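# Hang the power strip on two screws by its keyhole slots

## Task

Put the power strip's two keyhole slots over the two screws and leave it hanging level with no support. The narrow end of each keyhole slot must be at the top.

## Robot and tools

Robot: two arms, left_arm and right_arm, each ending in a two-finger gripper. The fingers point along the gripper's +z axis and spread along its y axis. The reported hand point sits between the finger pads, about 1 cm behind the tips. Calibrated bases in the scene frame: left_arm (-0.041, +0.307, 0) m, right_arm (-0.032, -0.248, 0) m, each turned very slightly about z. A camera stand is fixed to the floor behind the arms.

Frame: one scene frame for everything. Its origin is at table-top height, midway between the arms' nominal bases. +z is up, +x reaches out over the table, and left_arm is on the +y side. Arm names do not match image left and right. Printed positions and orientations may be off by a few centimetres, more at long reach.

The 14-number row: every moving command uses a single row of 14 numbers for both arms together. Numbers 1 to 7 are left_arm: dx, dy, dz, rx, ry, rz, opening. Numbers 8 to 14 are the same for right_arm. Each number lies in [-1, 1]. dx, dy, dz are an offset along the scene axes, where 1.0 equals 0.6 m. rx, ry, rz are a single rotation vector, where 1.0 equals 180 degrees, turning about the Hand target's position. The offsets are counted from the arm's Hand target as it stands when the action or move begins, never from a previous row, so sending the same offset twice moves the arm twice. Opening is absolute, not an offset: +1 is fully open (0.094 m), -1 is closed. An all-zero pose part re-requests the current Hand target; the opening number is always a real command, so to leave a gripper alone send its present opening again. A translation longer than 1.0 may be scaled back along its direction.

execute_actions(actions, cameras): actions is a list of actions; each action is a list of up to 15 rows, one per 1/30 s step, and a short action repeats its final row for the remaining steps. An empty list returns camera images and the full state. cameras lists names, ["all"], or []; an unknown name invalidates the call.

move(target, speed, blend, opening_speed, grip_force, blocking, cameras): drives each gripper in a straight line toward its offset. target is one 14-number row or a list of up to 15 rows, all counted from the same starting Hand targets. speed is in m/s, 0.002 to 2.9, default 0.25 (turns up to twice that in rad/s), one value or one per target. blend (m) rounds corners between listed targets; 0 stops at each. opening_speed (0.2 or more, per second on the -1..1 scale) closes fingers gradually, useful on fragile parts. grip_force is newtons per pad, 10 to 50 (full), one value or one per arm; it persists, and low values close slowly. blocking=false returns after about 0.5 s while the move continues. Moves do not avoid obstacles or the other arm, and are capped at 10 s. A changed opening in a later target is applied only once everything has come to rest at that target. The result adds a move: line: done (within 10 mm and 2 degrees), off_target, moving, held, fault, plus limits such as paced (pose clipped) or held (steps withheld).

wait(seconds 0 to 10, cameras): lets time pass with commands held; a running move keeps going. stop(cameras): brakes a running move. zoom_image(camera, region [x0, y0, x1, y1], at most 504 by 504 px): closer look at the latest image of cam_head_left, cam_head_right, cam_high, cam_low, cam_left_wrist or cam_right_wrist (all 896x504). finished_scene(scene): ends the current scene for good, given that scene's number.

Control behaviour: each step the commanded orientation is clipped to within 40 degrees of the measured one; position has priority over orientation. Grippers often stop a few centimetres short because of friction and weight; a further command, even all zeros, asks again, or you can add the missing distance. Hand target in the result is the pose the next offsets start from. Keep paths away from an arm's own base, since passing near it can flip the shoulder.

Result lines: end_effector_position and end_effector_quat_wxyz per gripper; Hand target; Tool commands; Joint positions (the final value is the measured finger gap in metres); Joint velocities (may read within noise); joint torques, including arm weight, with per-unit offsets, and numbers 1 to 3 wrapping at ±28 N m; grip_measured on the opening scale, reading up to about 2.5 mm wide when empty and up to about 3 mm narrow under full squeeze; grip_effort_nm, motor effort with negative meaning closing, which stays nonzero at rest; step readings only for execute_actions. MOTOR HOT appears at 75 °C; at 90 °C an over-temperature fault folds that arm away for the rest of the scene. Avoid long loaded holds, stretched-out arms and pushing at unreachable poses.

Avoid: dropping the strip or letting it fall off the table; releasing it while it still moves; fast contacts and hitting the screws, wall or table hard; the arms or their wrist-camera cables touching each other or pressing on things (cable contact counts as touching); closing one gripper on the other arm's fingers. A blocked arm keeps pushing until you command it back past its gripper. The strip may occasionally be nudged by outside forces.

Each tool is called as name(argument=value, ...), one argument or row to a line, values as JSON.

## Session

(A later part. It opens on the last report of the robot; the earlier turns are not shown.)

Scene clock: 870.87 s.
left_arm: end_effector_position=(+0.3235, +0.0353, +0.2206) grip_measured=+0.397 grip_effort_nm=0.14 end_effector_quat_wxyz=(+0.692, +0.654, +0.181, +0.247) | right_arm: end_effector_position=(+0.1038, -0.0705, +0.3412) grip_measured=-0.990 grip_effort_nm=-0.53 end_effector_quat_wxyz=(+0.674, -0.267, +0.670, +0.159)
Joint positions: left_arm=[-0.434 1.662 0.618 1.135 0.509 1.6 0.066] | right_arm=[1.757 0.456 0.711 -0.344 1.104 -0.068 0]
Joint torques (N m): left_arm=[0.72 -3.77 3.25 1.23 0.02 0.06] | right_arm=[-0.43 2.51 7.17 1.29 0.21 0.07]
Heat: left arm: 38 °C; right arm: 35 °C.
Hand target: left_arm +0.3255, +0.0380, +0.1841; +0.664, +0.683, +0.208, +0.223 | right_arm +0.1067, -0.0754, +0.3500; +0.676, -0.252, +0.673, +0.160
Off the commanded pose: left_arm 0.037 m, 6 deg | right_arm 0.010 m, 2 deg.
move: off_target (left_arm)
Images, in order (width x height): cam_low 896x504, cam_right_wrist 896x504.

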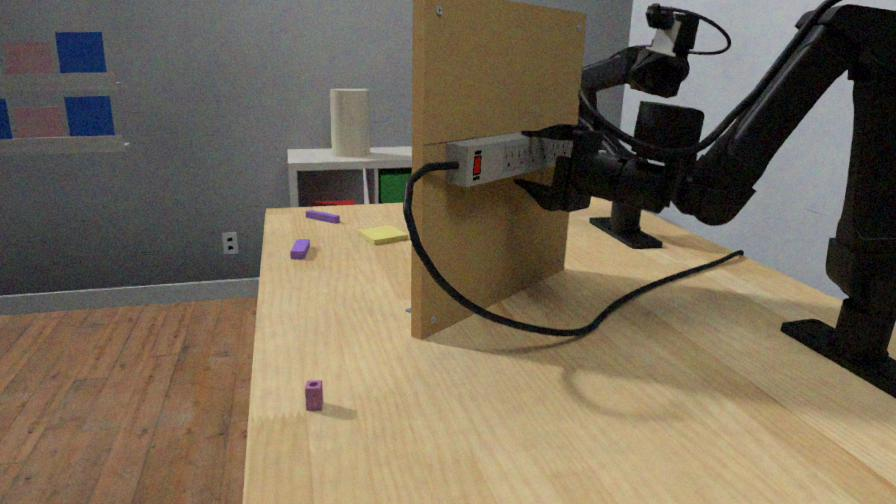

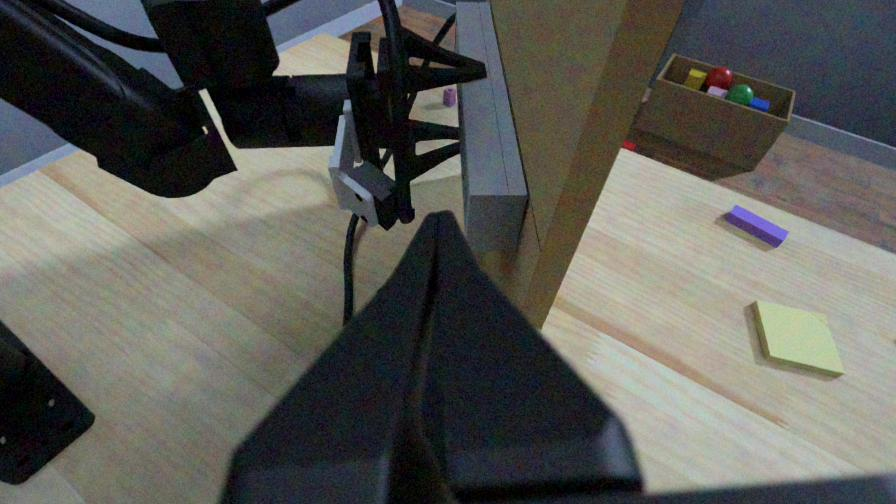

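move(
  target=[0.0, 0.0, 0.0333, 0, 0, 0, 0.4, 0, 0, 0, 0, 0, 0, -1],
  speed=0.02,
  cameras=["cam_low", "cam_right_wrist"],
)

zoom_image(
  camera="cam_low",
  region=[410, 110, 560, 200],
)

zoom_image(
  camera="cam_right_wrist",
  region=[450, 130, 590, 260],
)

Scene clock: 875.67 s.
left_arm: end_effector_position=(+0.3229, +0.0358, +0.2195) grip_measured=+0.398 grip_effort_nm=0.13 end_effector_quat_wxyz=(+0.685, +0.661, +0.188, +0.241) | right_arm: end_effector_position=(+0.1038, -0.0705, +0.3412) grip_measured=-0.990 grip_effort_nm=-0.53 end_effector_quat_wxyz=(+0.674, -0.267, +0.670, +0.159)
Joint positions: left_arm=[-0.434 1.639 0.622 1.079 0.507 1.6 0.066] | right_arm=[1.757 0.456 0.711 -0.344 1.104 -0.068 0]
Joint torques (N m): left_arm=[0.76 -6.54 5.42 0.87 0.04 0.04] | right_arm=[-0.4 2.48 7.24 1.26 0.23 0.1]
Heat: left arm: 37 °C; right arm: 35 °C.
Hand target: left_arm +0.3254, +0.0380, +0.2040; +0.664, +0.683, +0.207, +0.223 | right_arm +0.1067, -0.0754, +0.3500; +0.676, -0.252, +0.673, +0.160
Off the commanded pose: left_arm 0.016 m, 5 deg | right_arm 0.010 m, 2 deg.
move: off_target (left_arm)
Images, in order (width x height): cam_low 896x504, cam_right_wrist 896x504.

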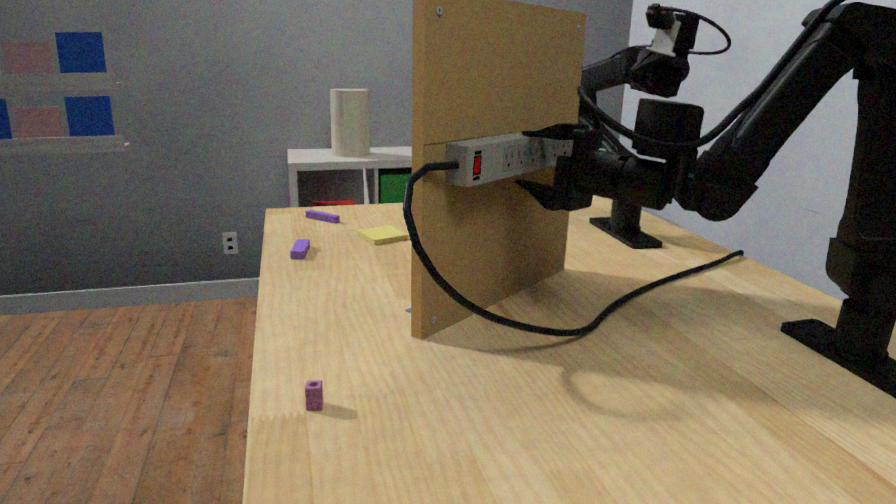

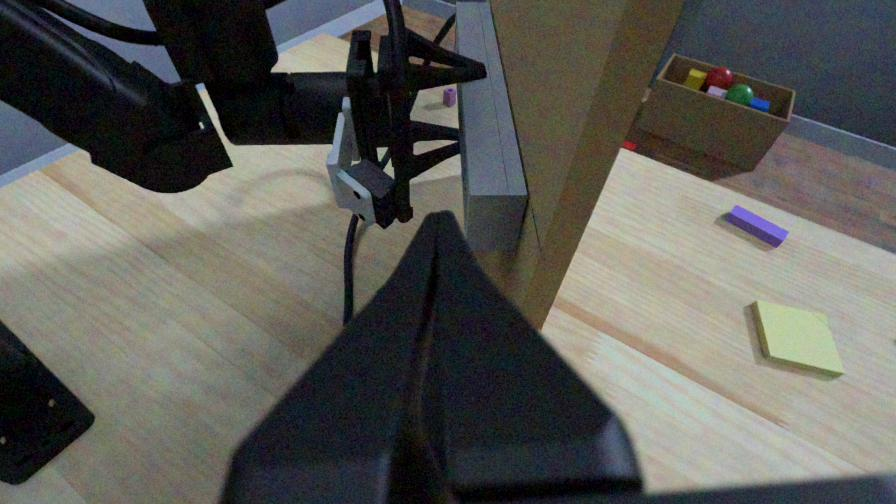

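Scaled by 3.360 from the camera's 896x504 image, which has a finer 1280x720 frame.

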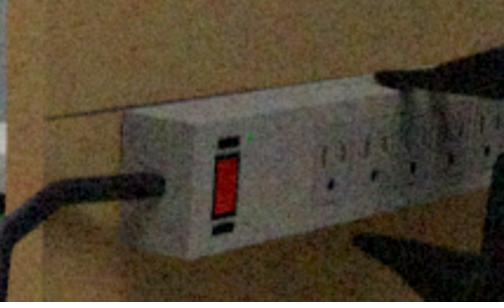

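Scaled by 3.600 from the camera's 896x504 image, which has a finer 1280x720 frame.

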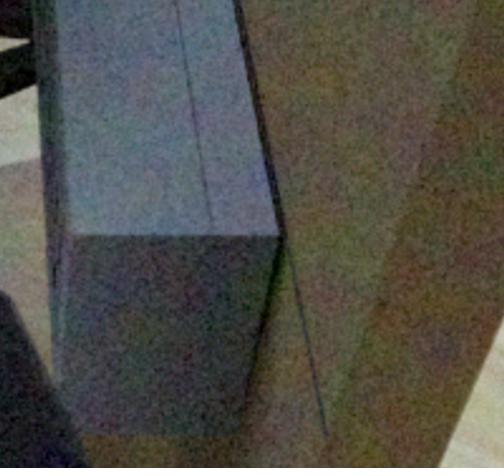

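move(
  target=[0.0, 0.0, 0.025, 0, 0, 0, 0.4, 0, 0, 0, 0, 0, 0, -1],
  speed=0.02,
)

Scene clock: 877.57 s.
left_arm: end_effector_position=(+0.3227, +0.0358, +0.2197) grip_measured=+0.398 grip_effort_nm=0.13 end_effector_quat_wxyz=(+0.673, +0.674, +0.200, +0.229) | right_arm: end_effector_position=(+0.1038, -0.0705, +0.3412) grip_measured=-0.990 grip_effort_nm=-0.53 end_effector_quat_wxyz=(+0.674, -0.267, +0.670, +0.159)
Joint positions: left_arm=[-0.434 1.598 0.641 0.971 0.508 1.604 0.066] | right_arm=[1.757 0.456 0.711 -0.344 1.104 -0.068 0]
Joint torques (N m): left_arm=[0.77 -6.99 6.56 1.16 0.04 0.03] | right_arm=[-0.4 2.47 7.27 1.27 0.24 0.09]
Heat: left arm: 37 °C; right arm: 35 °C.
Hand target: left_arm +0.3255, +0.0380, +0.2191; +0.664, +0.683, +0.207, +0.223 | right_arm +0.1067, -0.0754, +0.3500; +0.676, -0.252, +0.673, +0.160
Off the commanded pose: left_arm 0.004 m, 2 deg | right_arm 0.010 m, 2 deg.
move: done

move(
  target=[0.0, 0.0, 0.02, 0, 0, 0, 0.4, 0, 0, 0, 0, 0, 0, -1],
  speed=0.02,
  cameras=["cam_low", "cam_right_wrist", "cam_high"],
)

zoom_image(
  camera="cam_low",
  region=[410, 110, 560, 200],
)

zoom_image(
  camera="cam_right_wrist",
  region=[450, 130, 590, 260],
)

Scene clock: 880.40 s.
left_arm: end_effector_position=(+0.3231, +0.0356, +0.2200) grip_measured=+0.398 grip_effort_nm=0.13 end_effector_quat_wxyz=(+0.664, +0.684, +0.209, +0.219) | right_arm: end_effector_position=(+0.1038, -0.0705, +0.3412) grip_measured=-0.990 grip_effort_nm=-0.53 end_effector_quat_wxyz=(+0.674, -0.267, +0.670, +0.159)
Joint positions: left_arm=[-0.434 1.571 0.661 0.883 0.508 1.606 0.066] | right_arm=[1.757 0.456 0.711 -0.344 1.104 -0.068 0]
Joint torques (N m): left_arm=[0.72 -7.57 7.12 1.44 0.05 0.03] | right_arm=[-0.39 2.4 7.27 1.26 0.21 0.09]
Heat: left arm: 37 °C; right arm: 35 °C.
Hand target: left_arm +0.3254, +0.0380, +0.2309; +0.664, +0.683, +0.208, +0.223 | right_arm +0.1067, -0.0754, +0.3500; +0.676, -0.252, +0.673, +0.160
Off the commanded pose: left_arm 0.012 m, 0 deg | right_arm 0.010 m, 2 deg.
move: off_target (left_arm)
Images, in order (width x height): cam_high 896x504, cam_low 896x504, cam_right_wrist 896x504.

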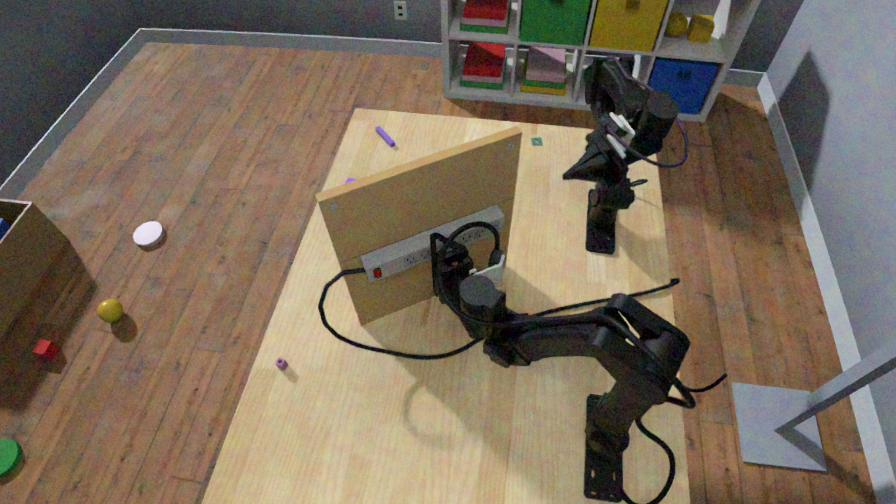

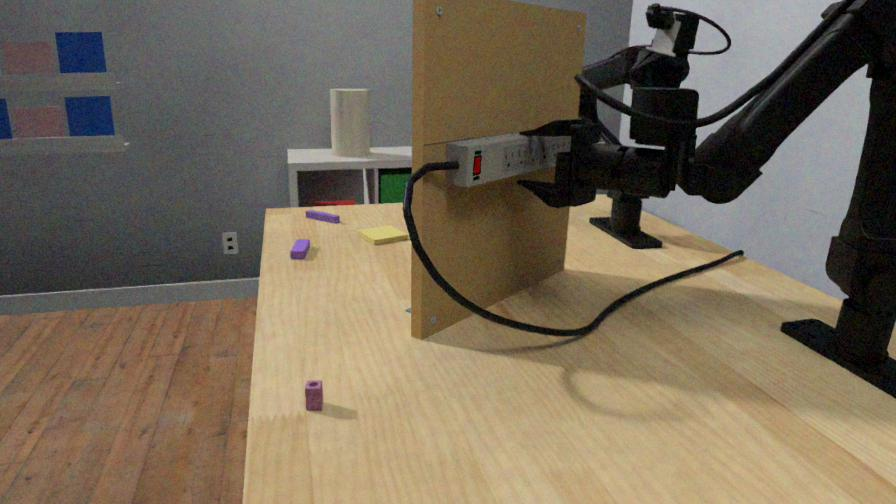

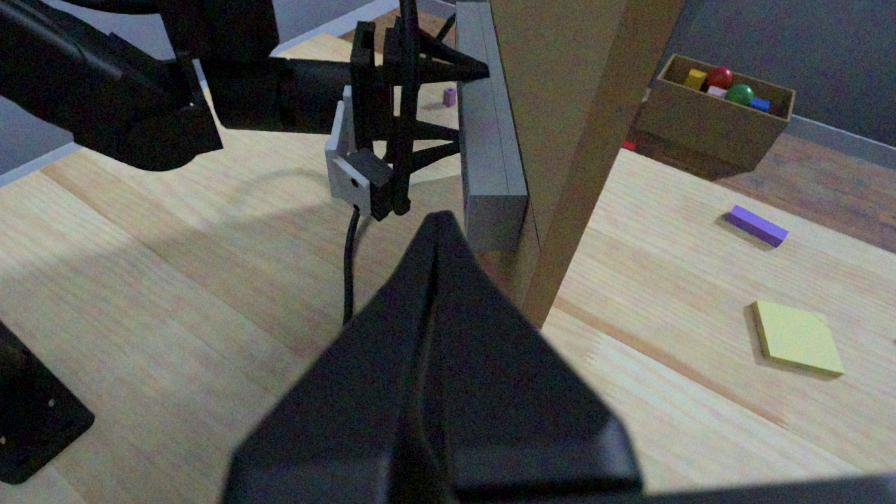

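Scaled by 3.360 from the camera's 896x504 image, which has a finer 1280x720 frame.

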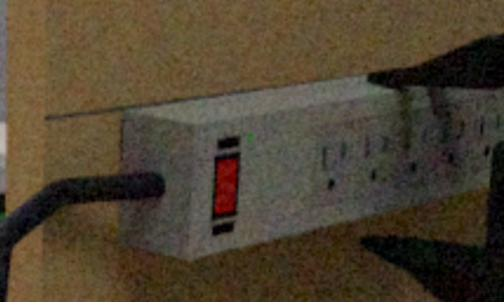

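Scaled by 3.600 from the camera's 896x504 image, which has a finer 1280x720 frame.

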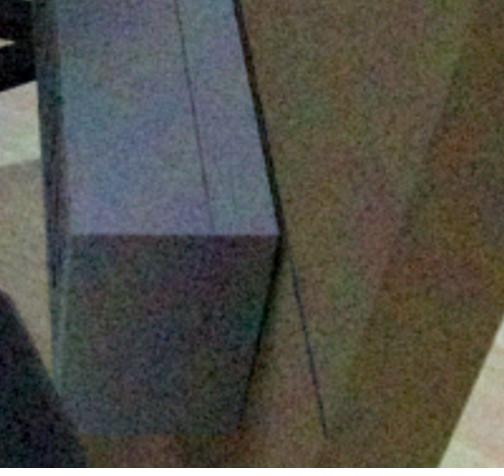

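move(
  target=[0.0, 0.0, 0.015, 0, 0, 0, 0.4, 0, 0, 0, 0, 0, 0, -1],
  speed=0.02,
  cameras=["cam_low", "cam_right_wrist"],
)

zoom_image(
  camera="cam_low",
  region=[410, 110, 560, 200],
)

zoom_image(
  camera="cam_right_wrist",
  region=[450, 130, 590, 260],
)

Scene clock: 882.43 s.
left_arm: end_effector_position=(+0.3232, +0.0356, +0.2205) grip_measured=+0.398 grip_effort_nm=0.13 end_effector_quat_wxyz=(+0.657, +0.691, +0.216, +0.212) | right_arm: end_effector_position=(+0.1038, -0.0705, +0.3412) grip_measured=-0.990 grip_effort_nm=-0.52 end_effector_quat_wxyz=(+0.674, -0.267, +0.670, +0.159)
Joint positions: left_arm=[-0.434 1.552 0.677 0.819 0.508 1.607 0.066] | right_arm=[1.757 0.456 0.711 -0.344 1.104 -0.068 0]
Joint torques (N m): left_arm=[0.72 -7.95 7.56 1.62 0.06 0.01] | right_arm=[-0.4 2.45 7.27 1.27 0.24 0.07]
Heat: left arm: 37 °C; right arm: 35 °C.
Hand target: left_arm +0.3254, +0.0380, +0.2400; +0.664, +0.683, +0.208, +0.223 | right_arm +0.1067, -0.0754, +0.3500; +0.676, -0.252, +0.673, +0.160
Off the commanded pose: left_arm 0.020 m, 2 deg | right_arm 0.010 m, 2 deg.
move: off_target (left_arm)
Images, in order (width x height): cam_low 896x504, cam_right_wrist 896x504.

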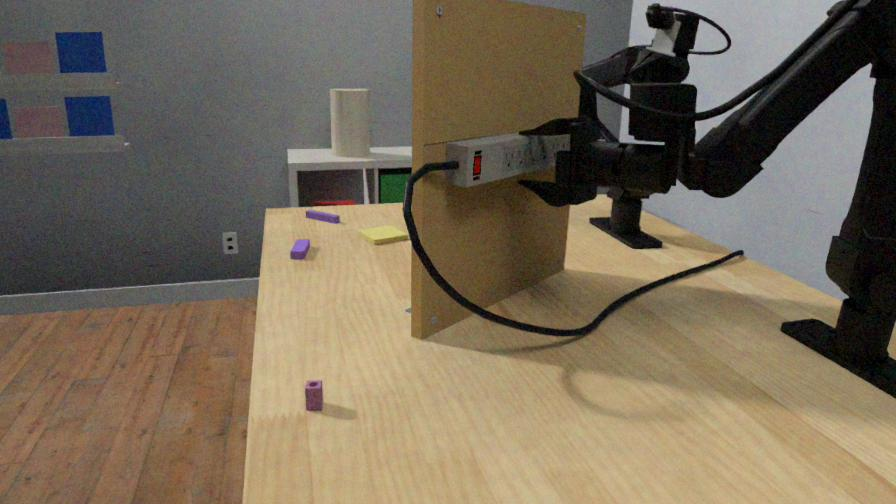

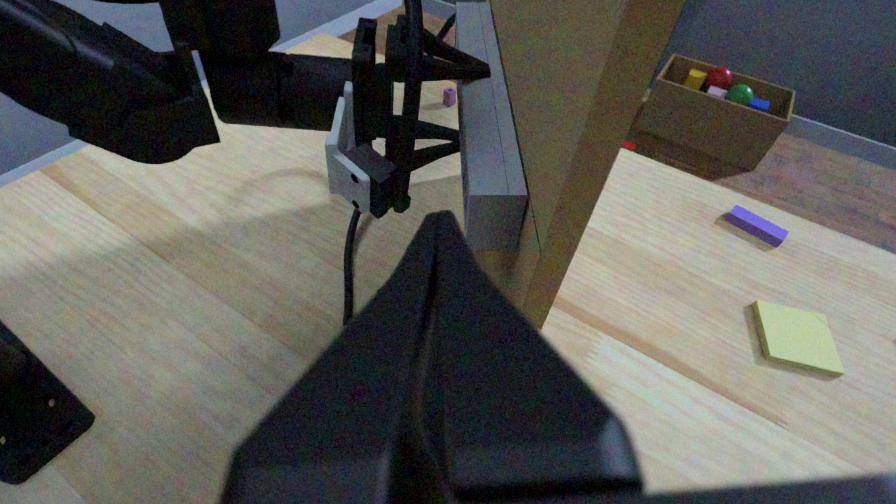

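Scaled by 3.360 from the camera's 896x504 image, which has a finer 1280x720 frame.

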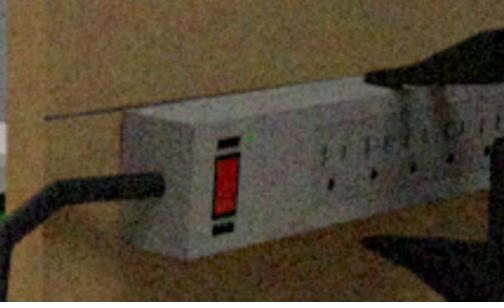

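Scaled by 3.600 from the camera's 896x504 image, which has a finer 1280x720 frame.

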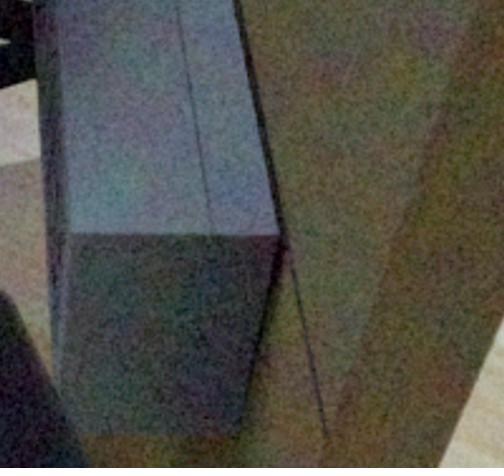

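move(
  target=[0.0, 0.0, 0.02, 0, 0, 0, 0.4, 0, 0, 0, 0, 0, 0, -1],
  speed=0.02,
  cameras=["cam_low", "cam_right_wrist"],
)

zoom_image(
  camera="cam_low",
  region=[410, 110, 560, 200],
)

zoom_image(
  camera="cam_right_wrist",
  region=[450, 130, 590, 260],
)

Scene clock: 885.40 s.
left_arm: end_effector_position=(+0.3236, +0.0354, +0.2299) grip_measured=+0.398 grip_effort_nm=0.13 end_effector_quat_wxyz=(+0.654, +0.693, +0.218, +0.210) | right_arm: end_effector_position=(+0.1038, -0.0705, +0.3412) grip_measured=-0.990 grip_effort_nm=-0.53 end_effector_quat_wxyz=(+0.674, -0.267, +0.670, +0.159)
Joint positions: left_arm=[-0.434 1.523 0.705 0.754 0.508 1.607 0.066] | right_arm=[1.757 0.456 0.711 -0.344 1.104 -0.068 0]
Joint torques (N m): left_arm=[0.75 -7.98 7.77 1.68 0.06 0.02] | right_arm=[-0.39 2.45 7.28 1.25 0.24 0.09]
Heat: left arm: 37 °C; right arm: 35 °C.
Hand target: left_arm +0.3254, +0.0380, +0.2520; +0.664, +0.683, +0.208, +0.223 | right_arm +0.1067, -0.0754, +0.3500; +0.676, -0.252, +0.673, +0.160
Off the commanded pose: left_arm 0.022 m, 2 deg | right_arm 0.010 m, 2 deg.
move: off_target (left_arm)
Images, in order (width x height): cam_low 896x504, cam_right_wrist 896x504.

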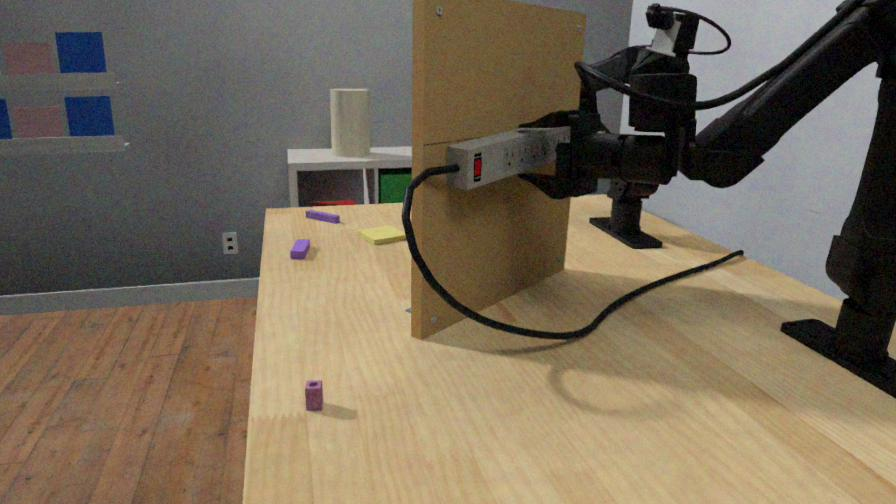

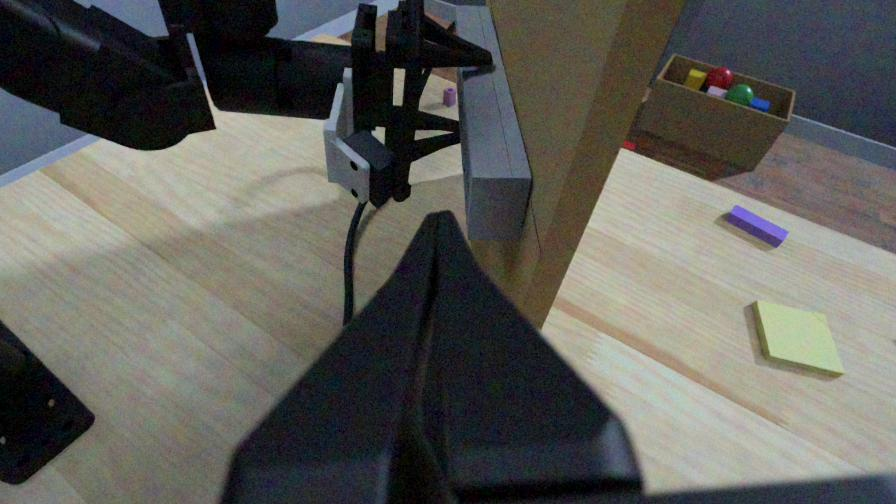

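Scaled by 3.360 from the camera's 896x504 image, which has a finer 1280x720 frame.

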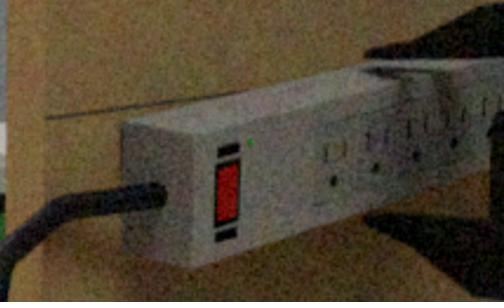

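Scaled by 3.600 from the camera's 896x504 image, which has a finer 1280x720 frame.

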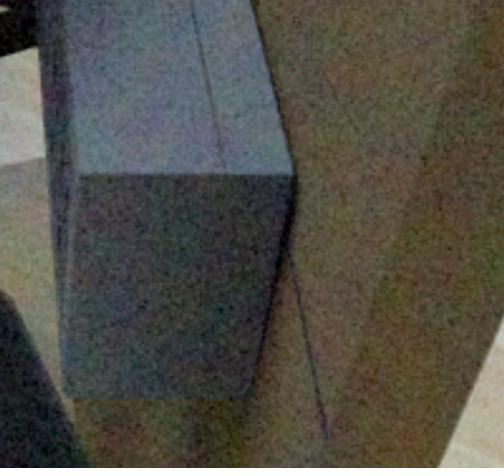

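execute_actions(
  actions=[],
  cameras=["all"],
)

zoom_image(
  camera="cam_high",
  region=[300, 180, 700, 380],
)

zoom_image(
  camera="cam_low",
  region=[390, 100, 790, 350],
)

zoom_image(
  camera="cam_head_left",
  region=[310, 100, 510, 504],
)

Scene clock: 896.87 s.
left_arm: end_effector_position=(+0.3236, +0.0354, +0.2298) grip_measured=+0.398 grip_effort_nm=0.13 end_effector_quat_wxyz=(+0.654, +0.693, +0.218, +0.209) | right_arm: end_effector_position=(+0.1038, -0.0705, +0.3412) grip_measured=-0.990 grip_effort_nm=-0.53 end_effector_quat_wxyz=(+0.674, -0.267, +0.670, +0.159)
Joint positions: left_arm=[-0.434 1.523 0.705 0.754 0.508 1.607 0.066] | right_arm=[1.757 0.456 0.711 -0.344 1.104 -0.068 0]
Joint velocities: within noise
Joint torques (N m): left_arm=[0.72 -7.98 7.79 1.67 0.07 0.02] | right_arm=[-0.34 2.48 7.21 1.26 0.24 0.08]
Heat: left arm: 37 °C; right arm: 36 °C.
Hand target: left_arm +0.3254, +0.0380, +0.2520; +0.664, +0.683, +0.208, +0.223 | right_arm +0.1067, -0.0754, +0.3500; +0.676, -0.252, +0.673, +0.160
Tool commands: left_gripper/opening=+0.4 right_gripper/opening=-1.0
Off the commanded pose: left_arm 0.022 m, 3 deg | right_arm 0.010 m, 2 deg.

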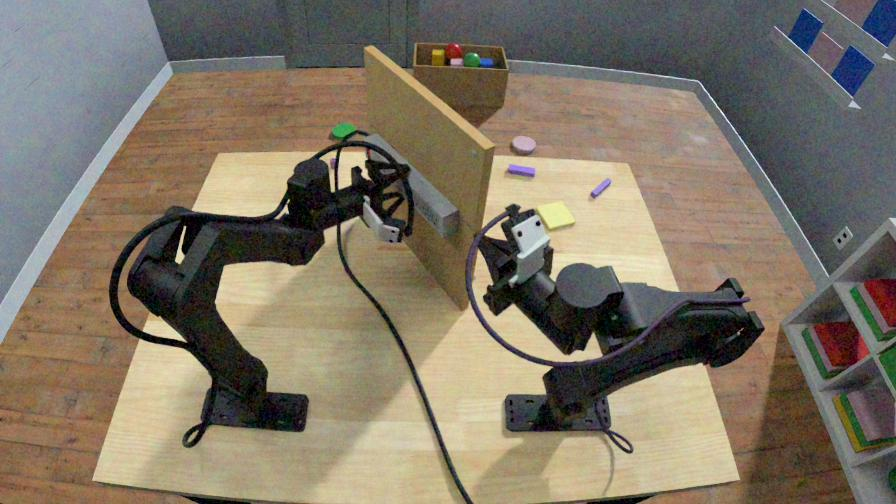

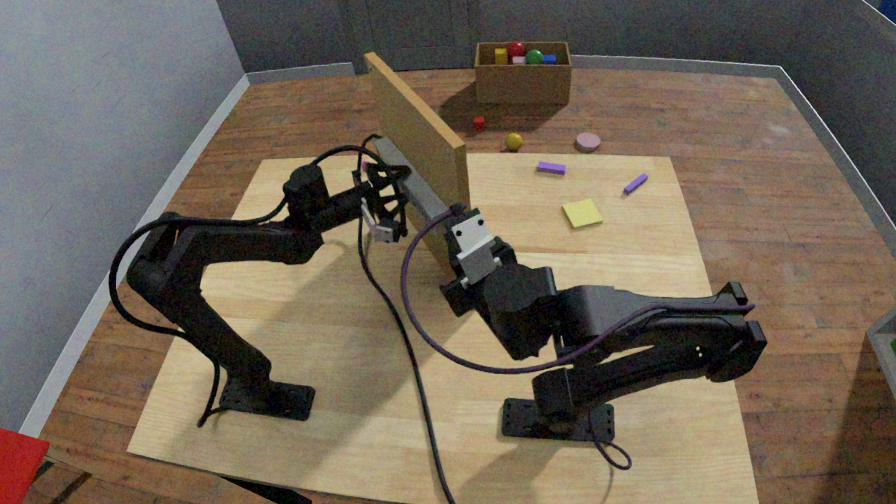

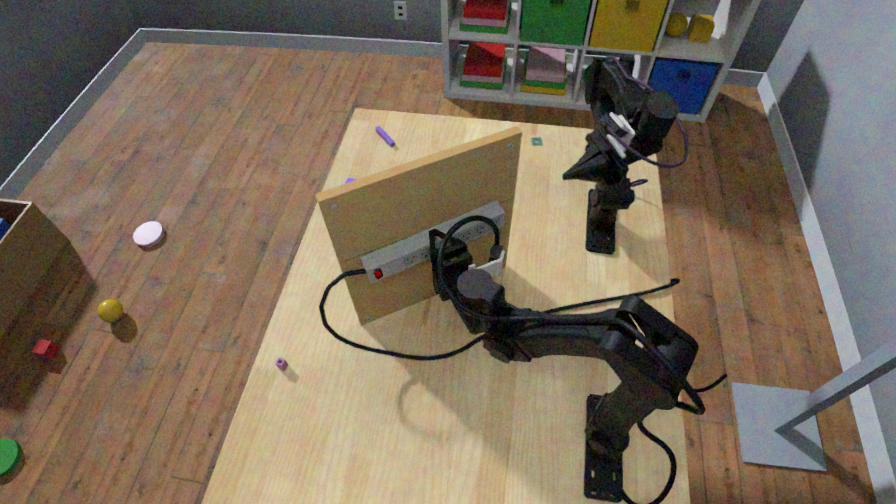

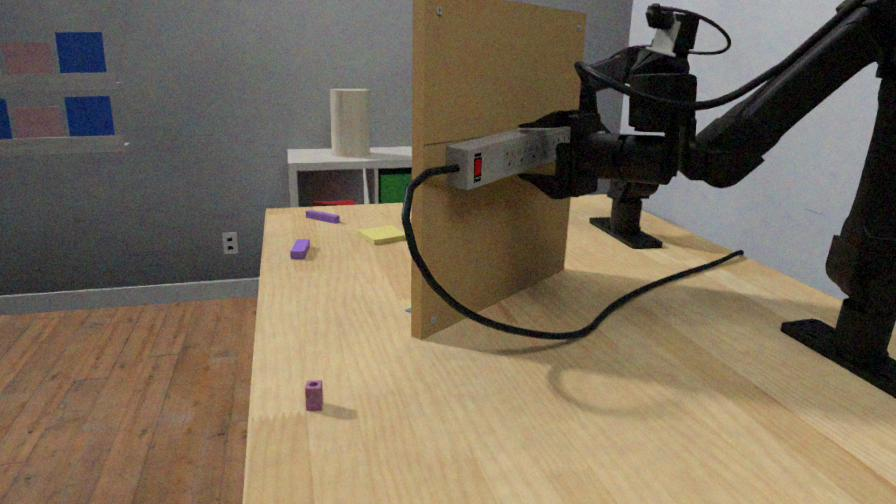

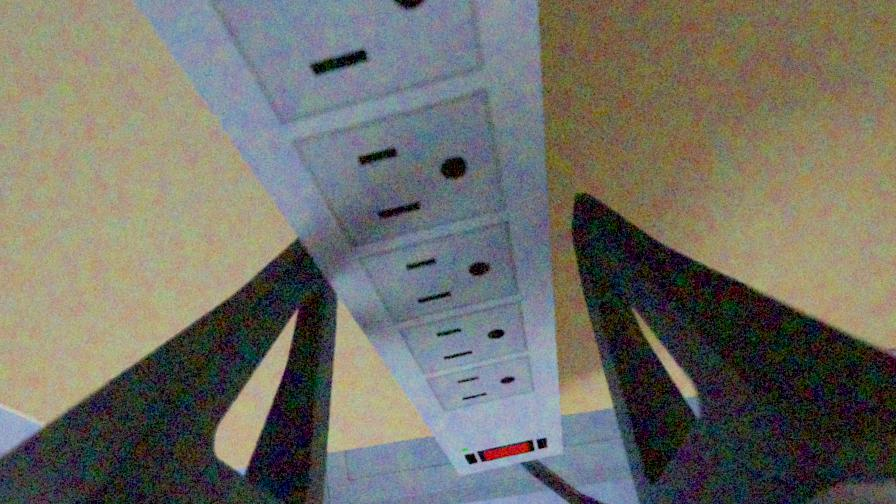

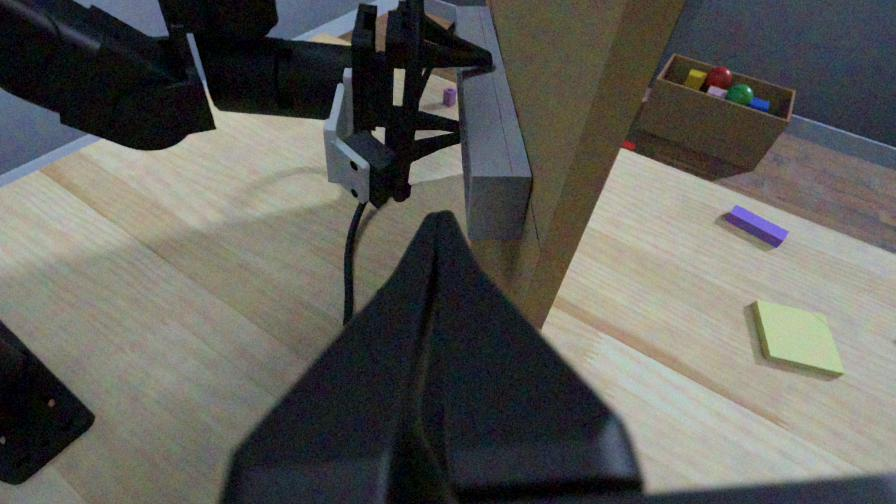

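Scaled by 1.260 from the camera's 896x504 image, which has a finer 1280x720 frame.

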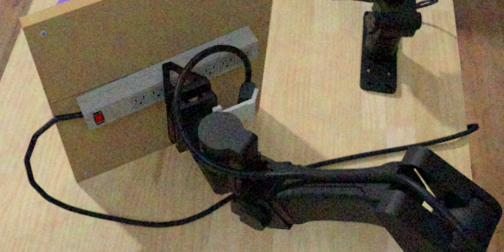

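Scaled by 1.260 from the camera's 896x504 image, which has a finer 1280x720 frame.

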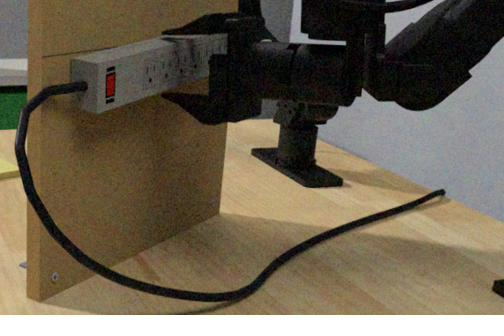

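Scaled by 1.248 from the camera's 896x504 image, which has a finer 1280x720 frame.

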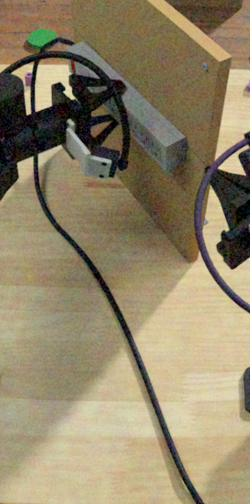

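move(
  target=[0.0, 0.0, -0.075, 0, 0, 0, 0.4, 0, 0, 0, 0, 0, 0, -1],
  speed=0.03,
  cameras=["cam_low", "cam_right_wrist"],
)

zoom_image(
  camera="cam_low",
  region=[410, 110, 560, 200],
)

zoom_image(
  camera="cam_right_wrist",
  region=[450, 130, 590, 260],
)

Scene clock: 927.50 s.
left_arm: end_effector_position=(+0.3243, +0.0351, +0.2293) grip_measured=+0.398 grip_effort_nm=0.13 end_effector_quat_wxyz=(+0.677, +0.670, +0.193, +0.235) | right_arm: end_effector_position=(+0.1038, -0.0705, +0.3412) grip_measured=-0.990 grip_effort_nm=-0.52 end_effector_quat_wxyz=(+0.674, -0.267, +0.670, +0.159)
Joint positions: left_arm=[-0.434 1.589 0.658 0.963 0.508 1.608 0.066] | right_arm=[1.757 0.456 0.711 -0.344 1.104 -0.068 0]
Joint torques (N m): left_arm=[0.75 -3.77 3.85 1.76 0.03 0.01] | right_arm=[-0.53 2.52 7.21 1.28 0.23 0.07]
Heat: left arm: 36 °C; right arm: 36 °C.
Hand target: left_arm +0.3255, +0.0380, +0.2070; +0.664, +0.683, +0.207, +0.223 | right_arm +0.1067, -0.0754, +0.3500; +0.676, -0.252, +0.673, +0.160
Off the commanded pose: left_arm 0.023 m, 3 deg | right_arm 0.010 m, 2 deg.
move: off_target (left_arm)
Images, in order (width x height): cam_low 896x504, cam_right_wrist 896x504.

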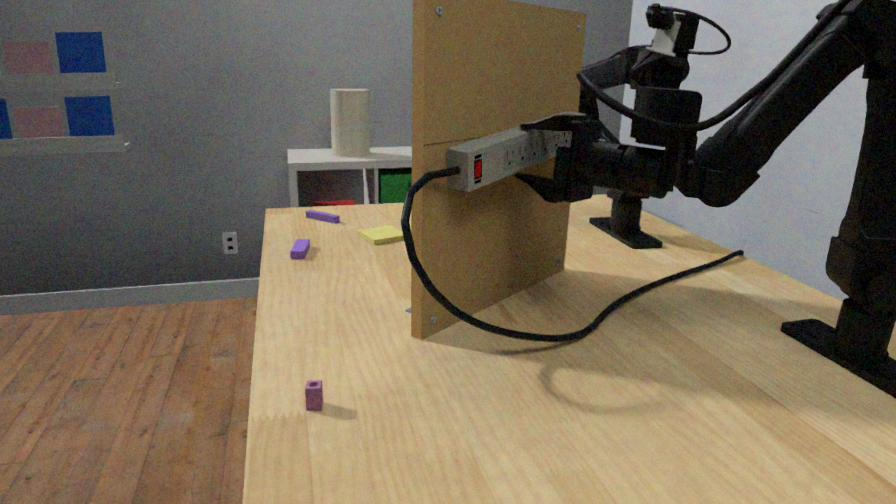

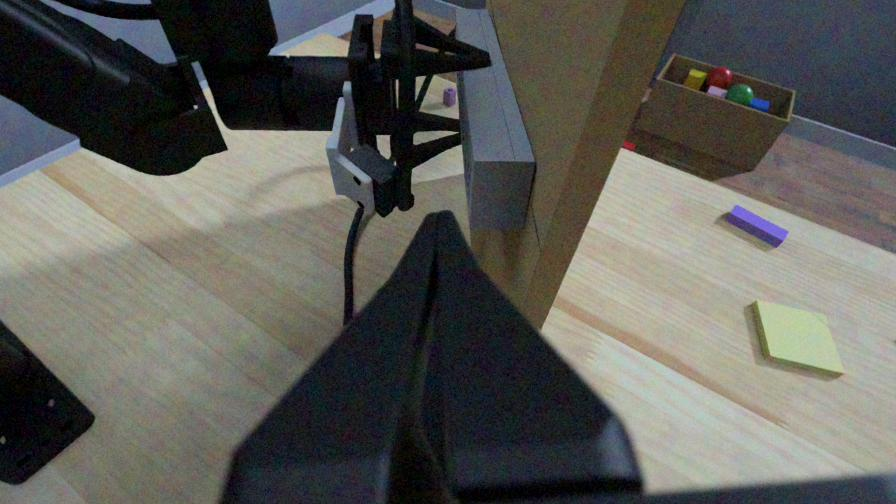

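Scaled by 3.360 from the camera's 896x504 image, which has a finer 1280x720 frame.

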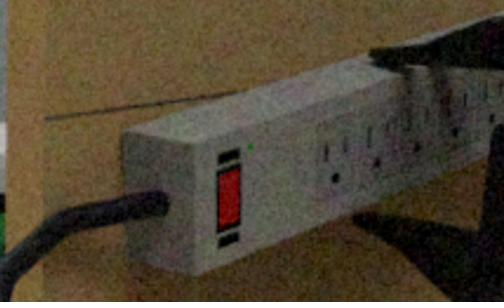

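Scaled by 3.600 from the camera's 896x504 image, which has a finer 1280x720 frame.

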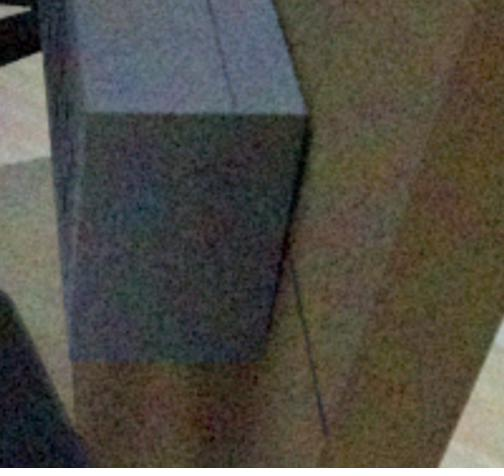

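move(
  target=[0.0, 0.0, -0.05, 0, 0, 0, 0.4, 0, 0, 0, 0, 0, 0, -1],
  speed=0.04,
  cameras=["cam_low", "cam_right_wrist"],
)

zoom_image(
  camera="cam_right_wrist",
  region=[450, 130, 590, 260],
)

Scene clock: 929.90 s.
left_arm: end_effector_position=(+0.3238, +0.0350, +0.2201) grip_measured=+0.398 grip_effort_nm=0.12 end_effector_quat_wxyz=(+0.694, +0.651, +0.174, +0.253) | right_arm: end_effector_position=(+0.1038, -0.0705, +0.3412) grip_measured=-0.990 grip_effort_nm=-0.52 end_effector_quat_wxyz=(+0.674, -0.267, +0.670, +0.159)
Joint positions: left_arm=[-0.434 1.678 0.616 1.167 0.509 1.608 0.066] | right_arm=[1.757 0.456 0.711 -0.344 1.104 -0.068 0]
Joint torques (N m): left_arm=[0.73 -3.21 2.58 1.24 -0.01 0] | right_arm=[-0.43 2.44 7.23 1.27 0.22 0.1]
Heat: left arm: 36 °C; right arm: 36 °C.
Hand target: left_arm +0.3254, +0.0380, +0.1770; +0.664, +0.683, +0.208, +0.223 | right_arm +0.1067, -0.0754, +0.3500; +0.676, -0.252, +0.673, +0.160
Off the commanded pose: left_arm 0.043 m, 7 deg | right_arm 0.010 m, 2 deg.
move: off_target (left_arm)
Images, in order (width x height): cam_low 896x504, cam_right_wrist 896x504.

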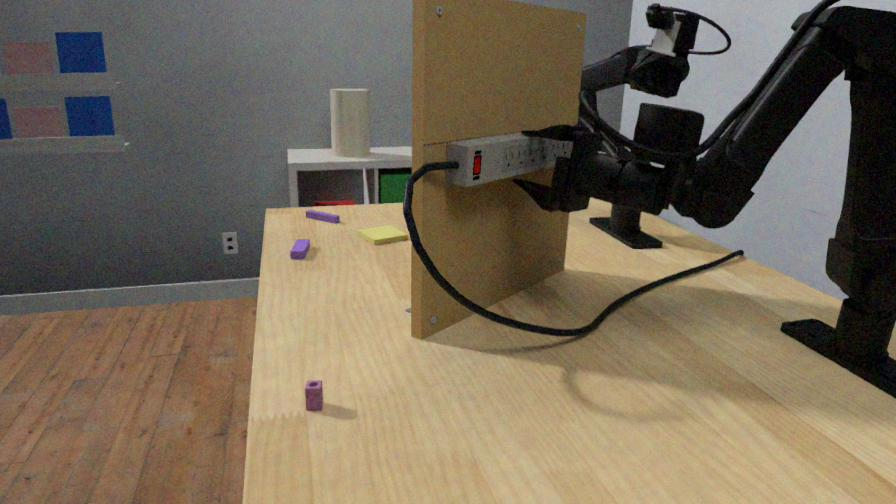

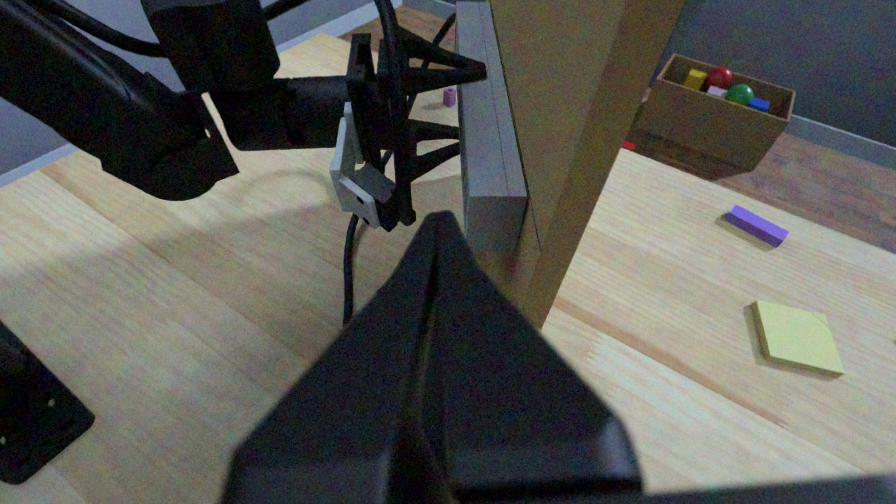

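Scaled by 3.600 from the camera's 896x504 image, which has a finer 1280x720 frame.

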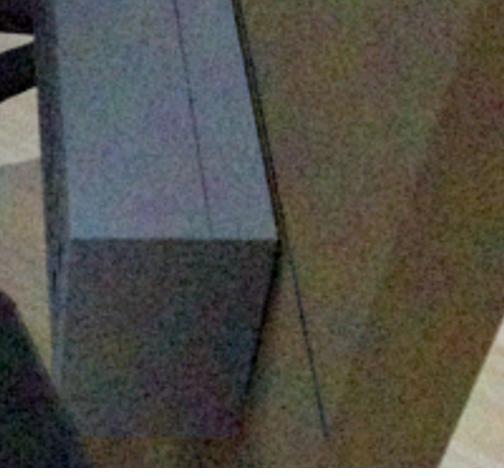

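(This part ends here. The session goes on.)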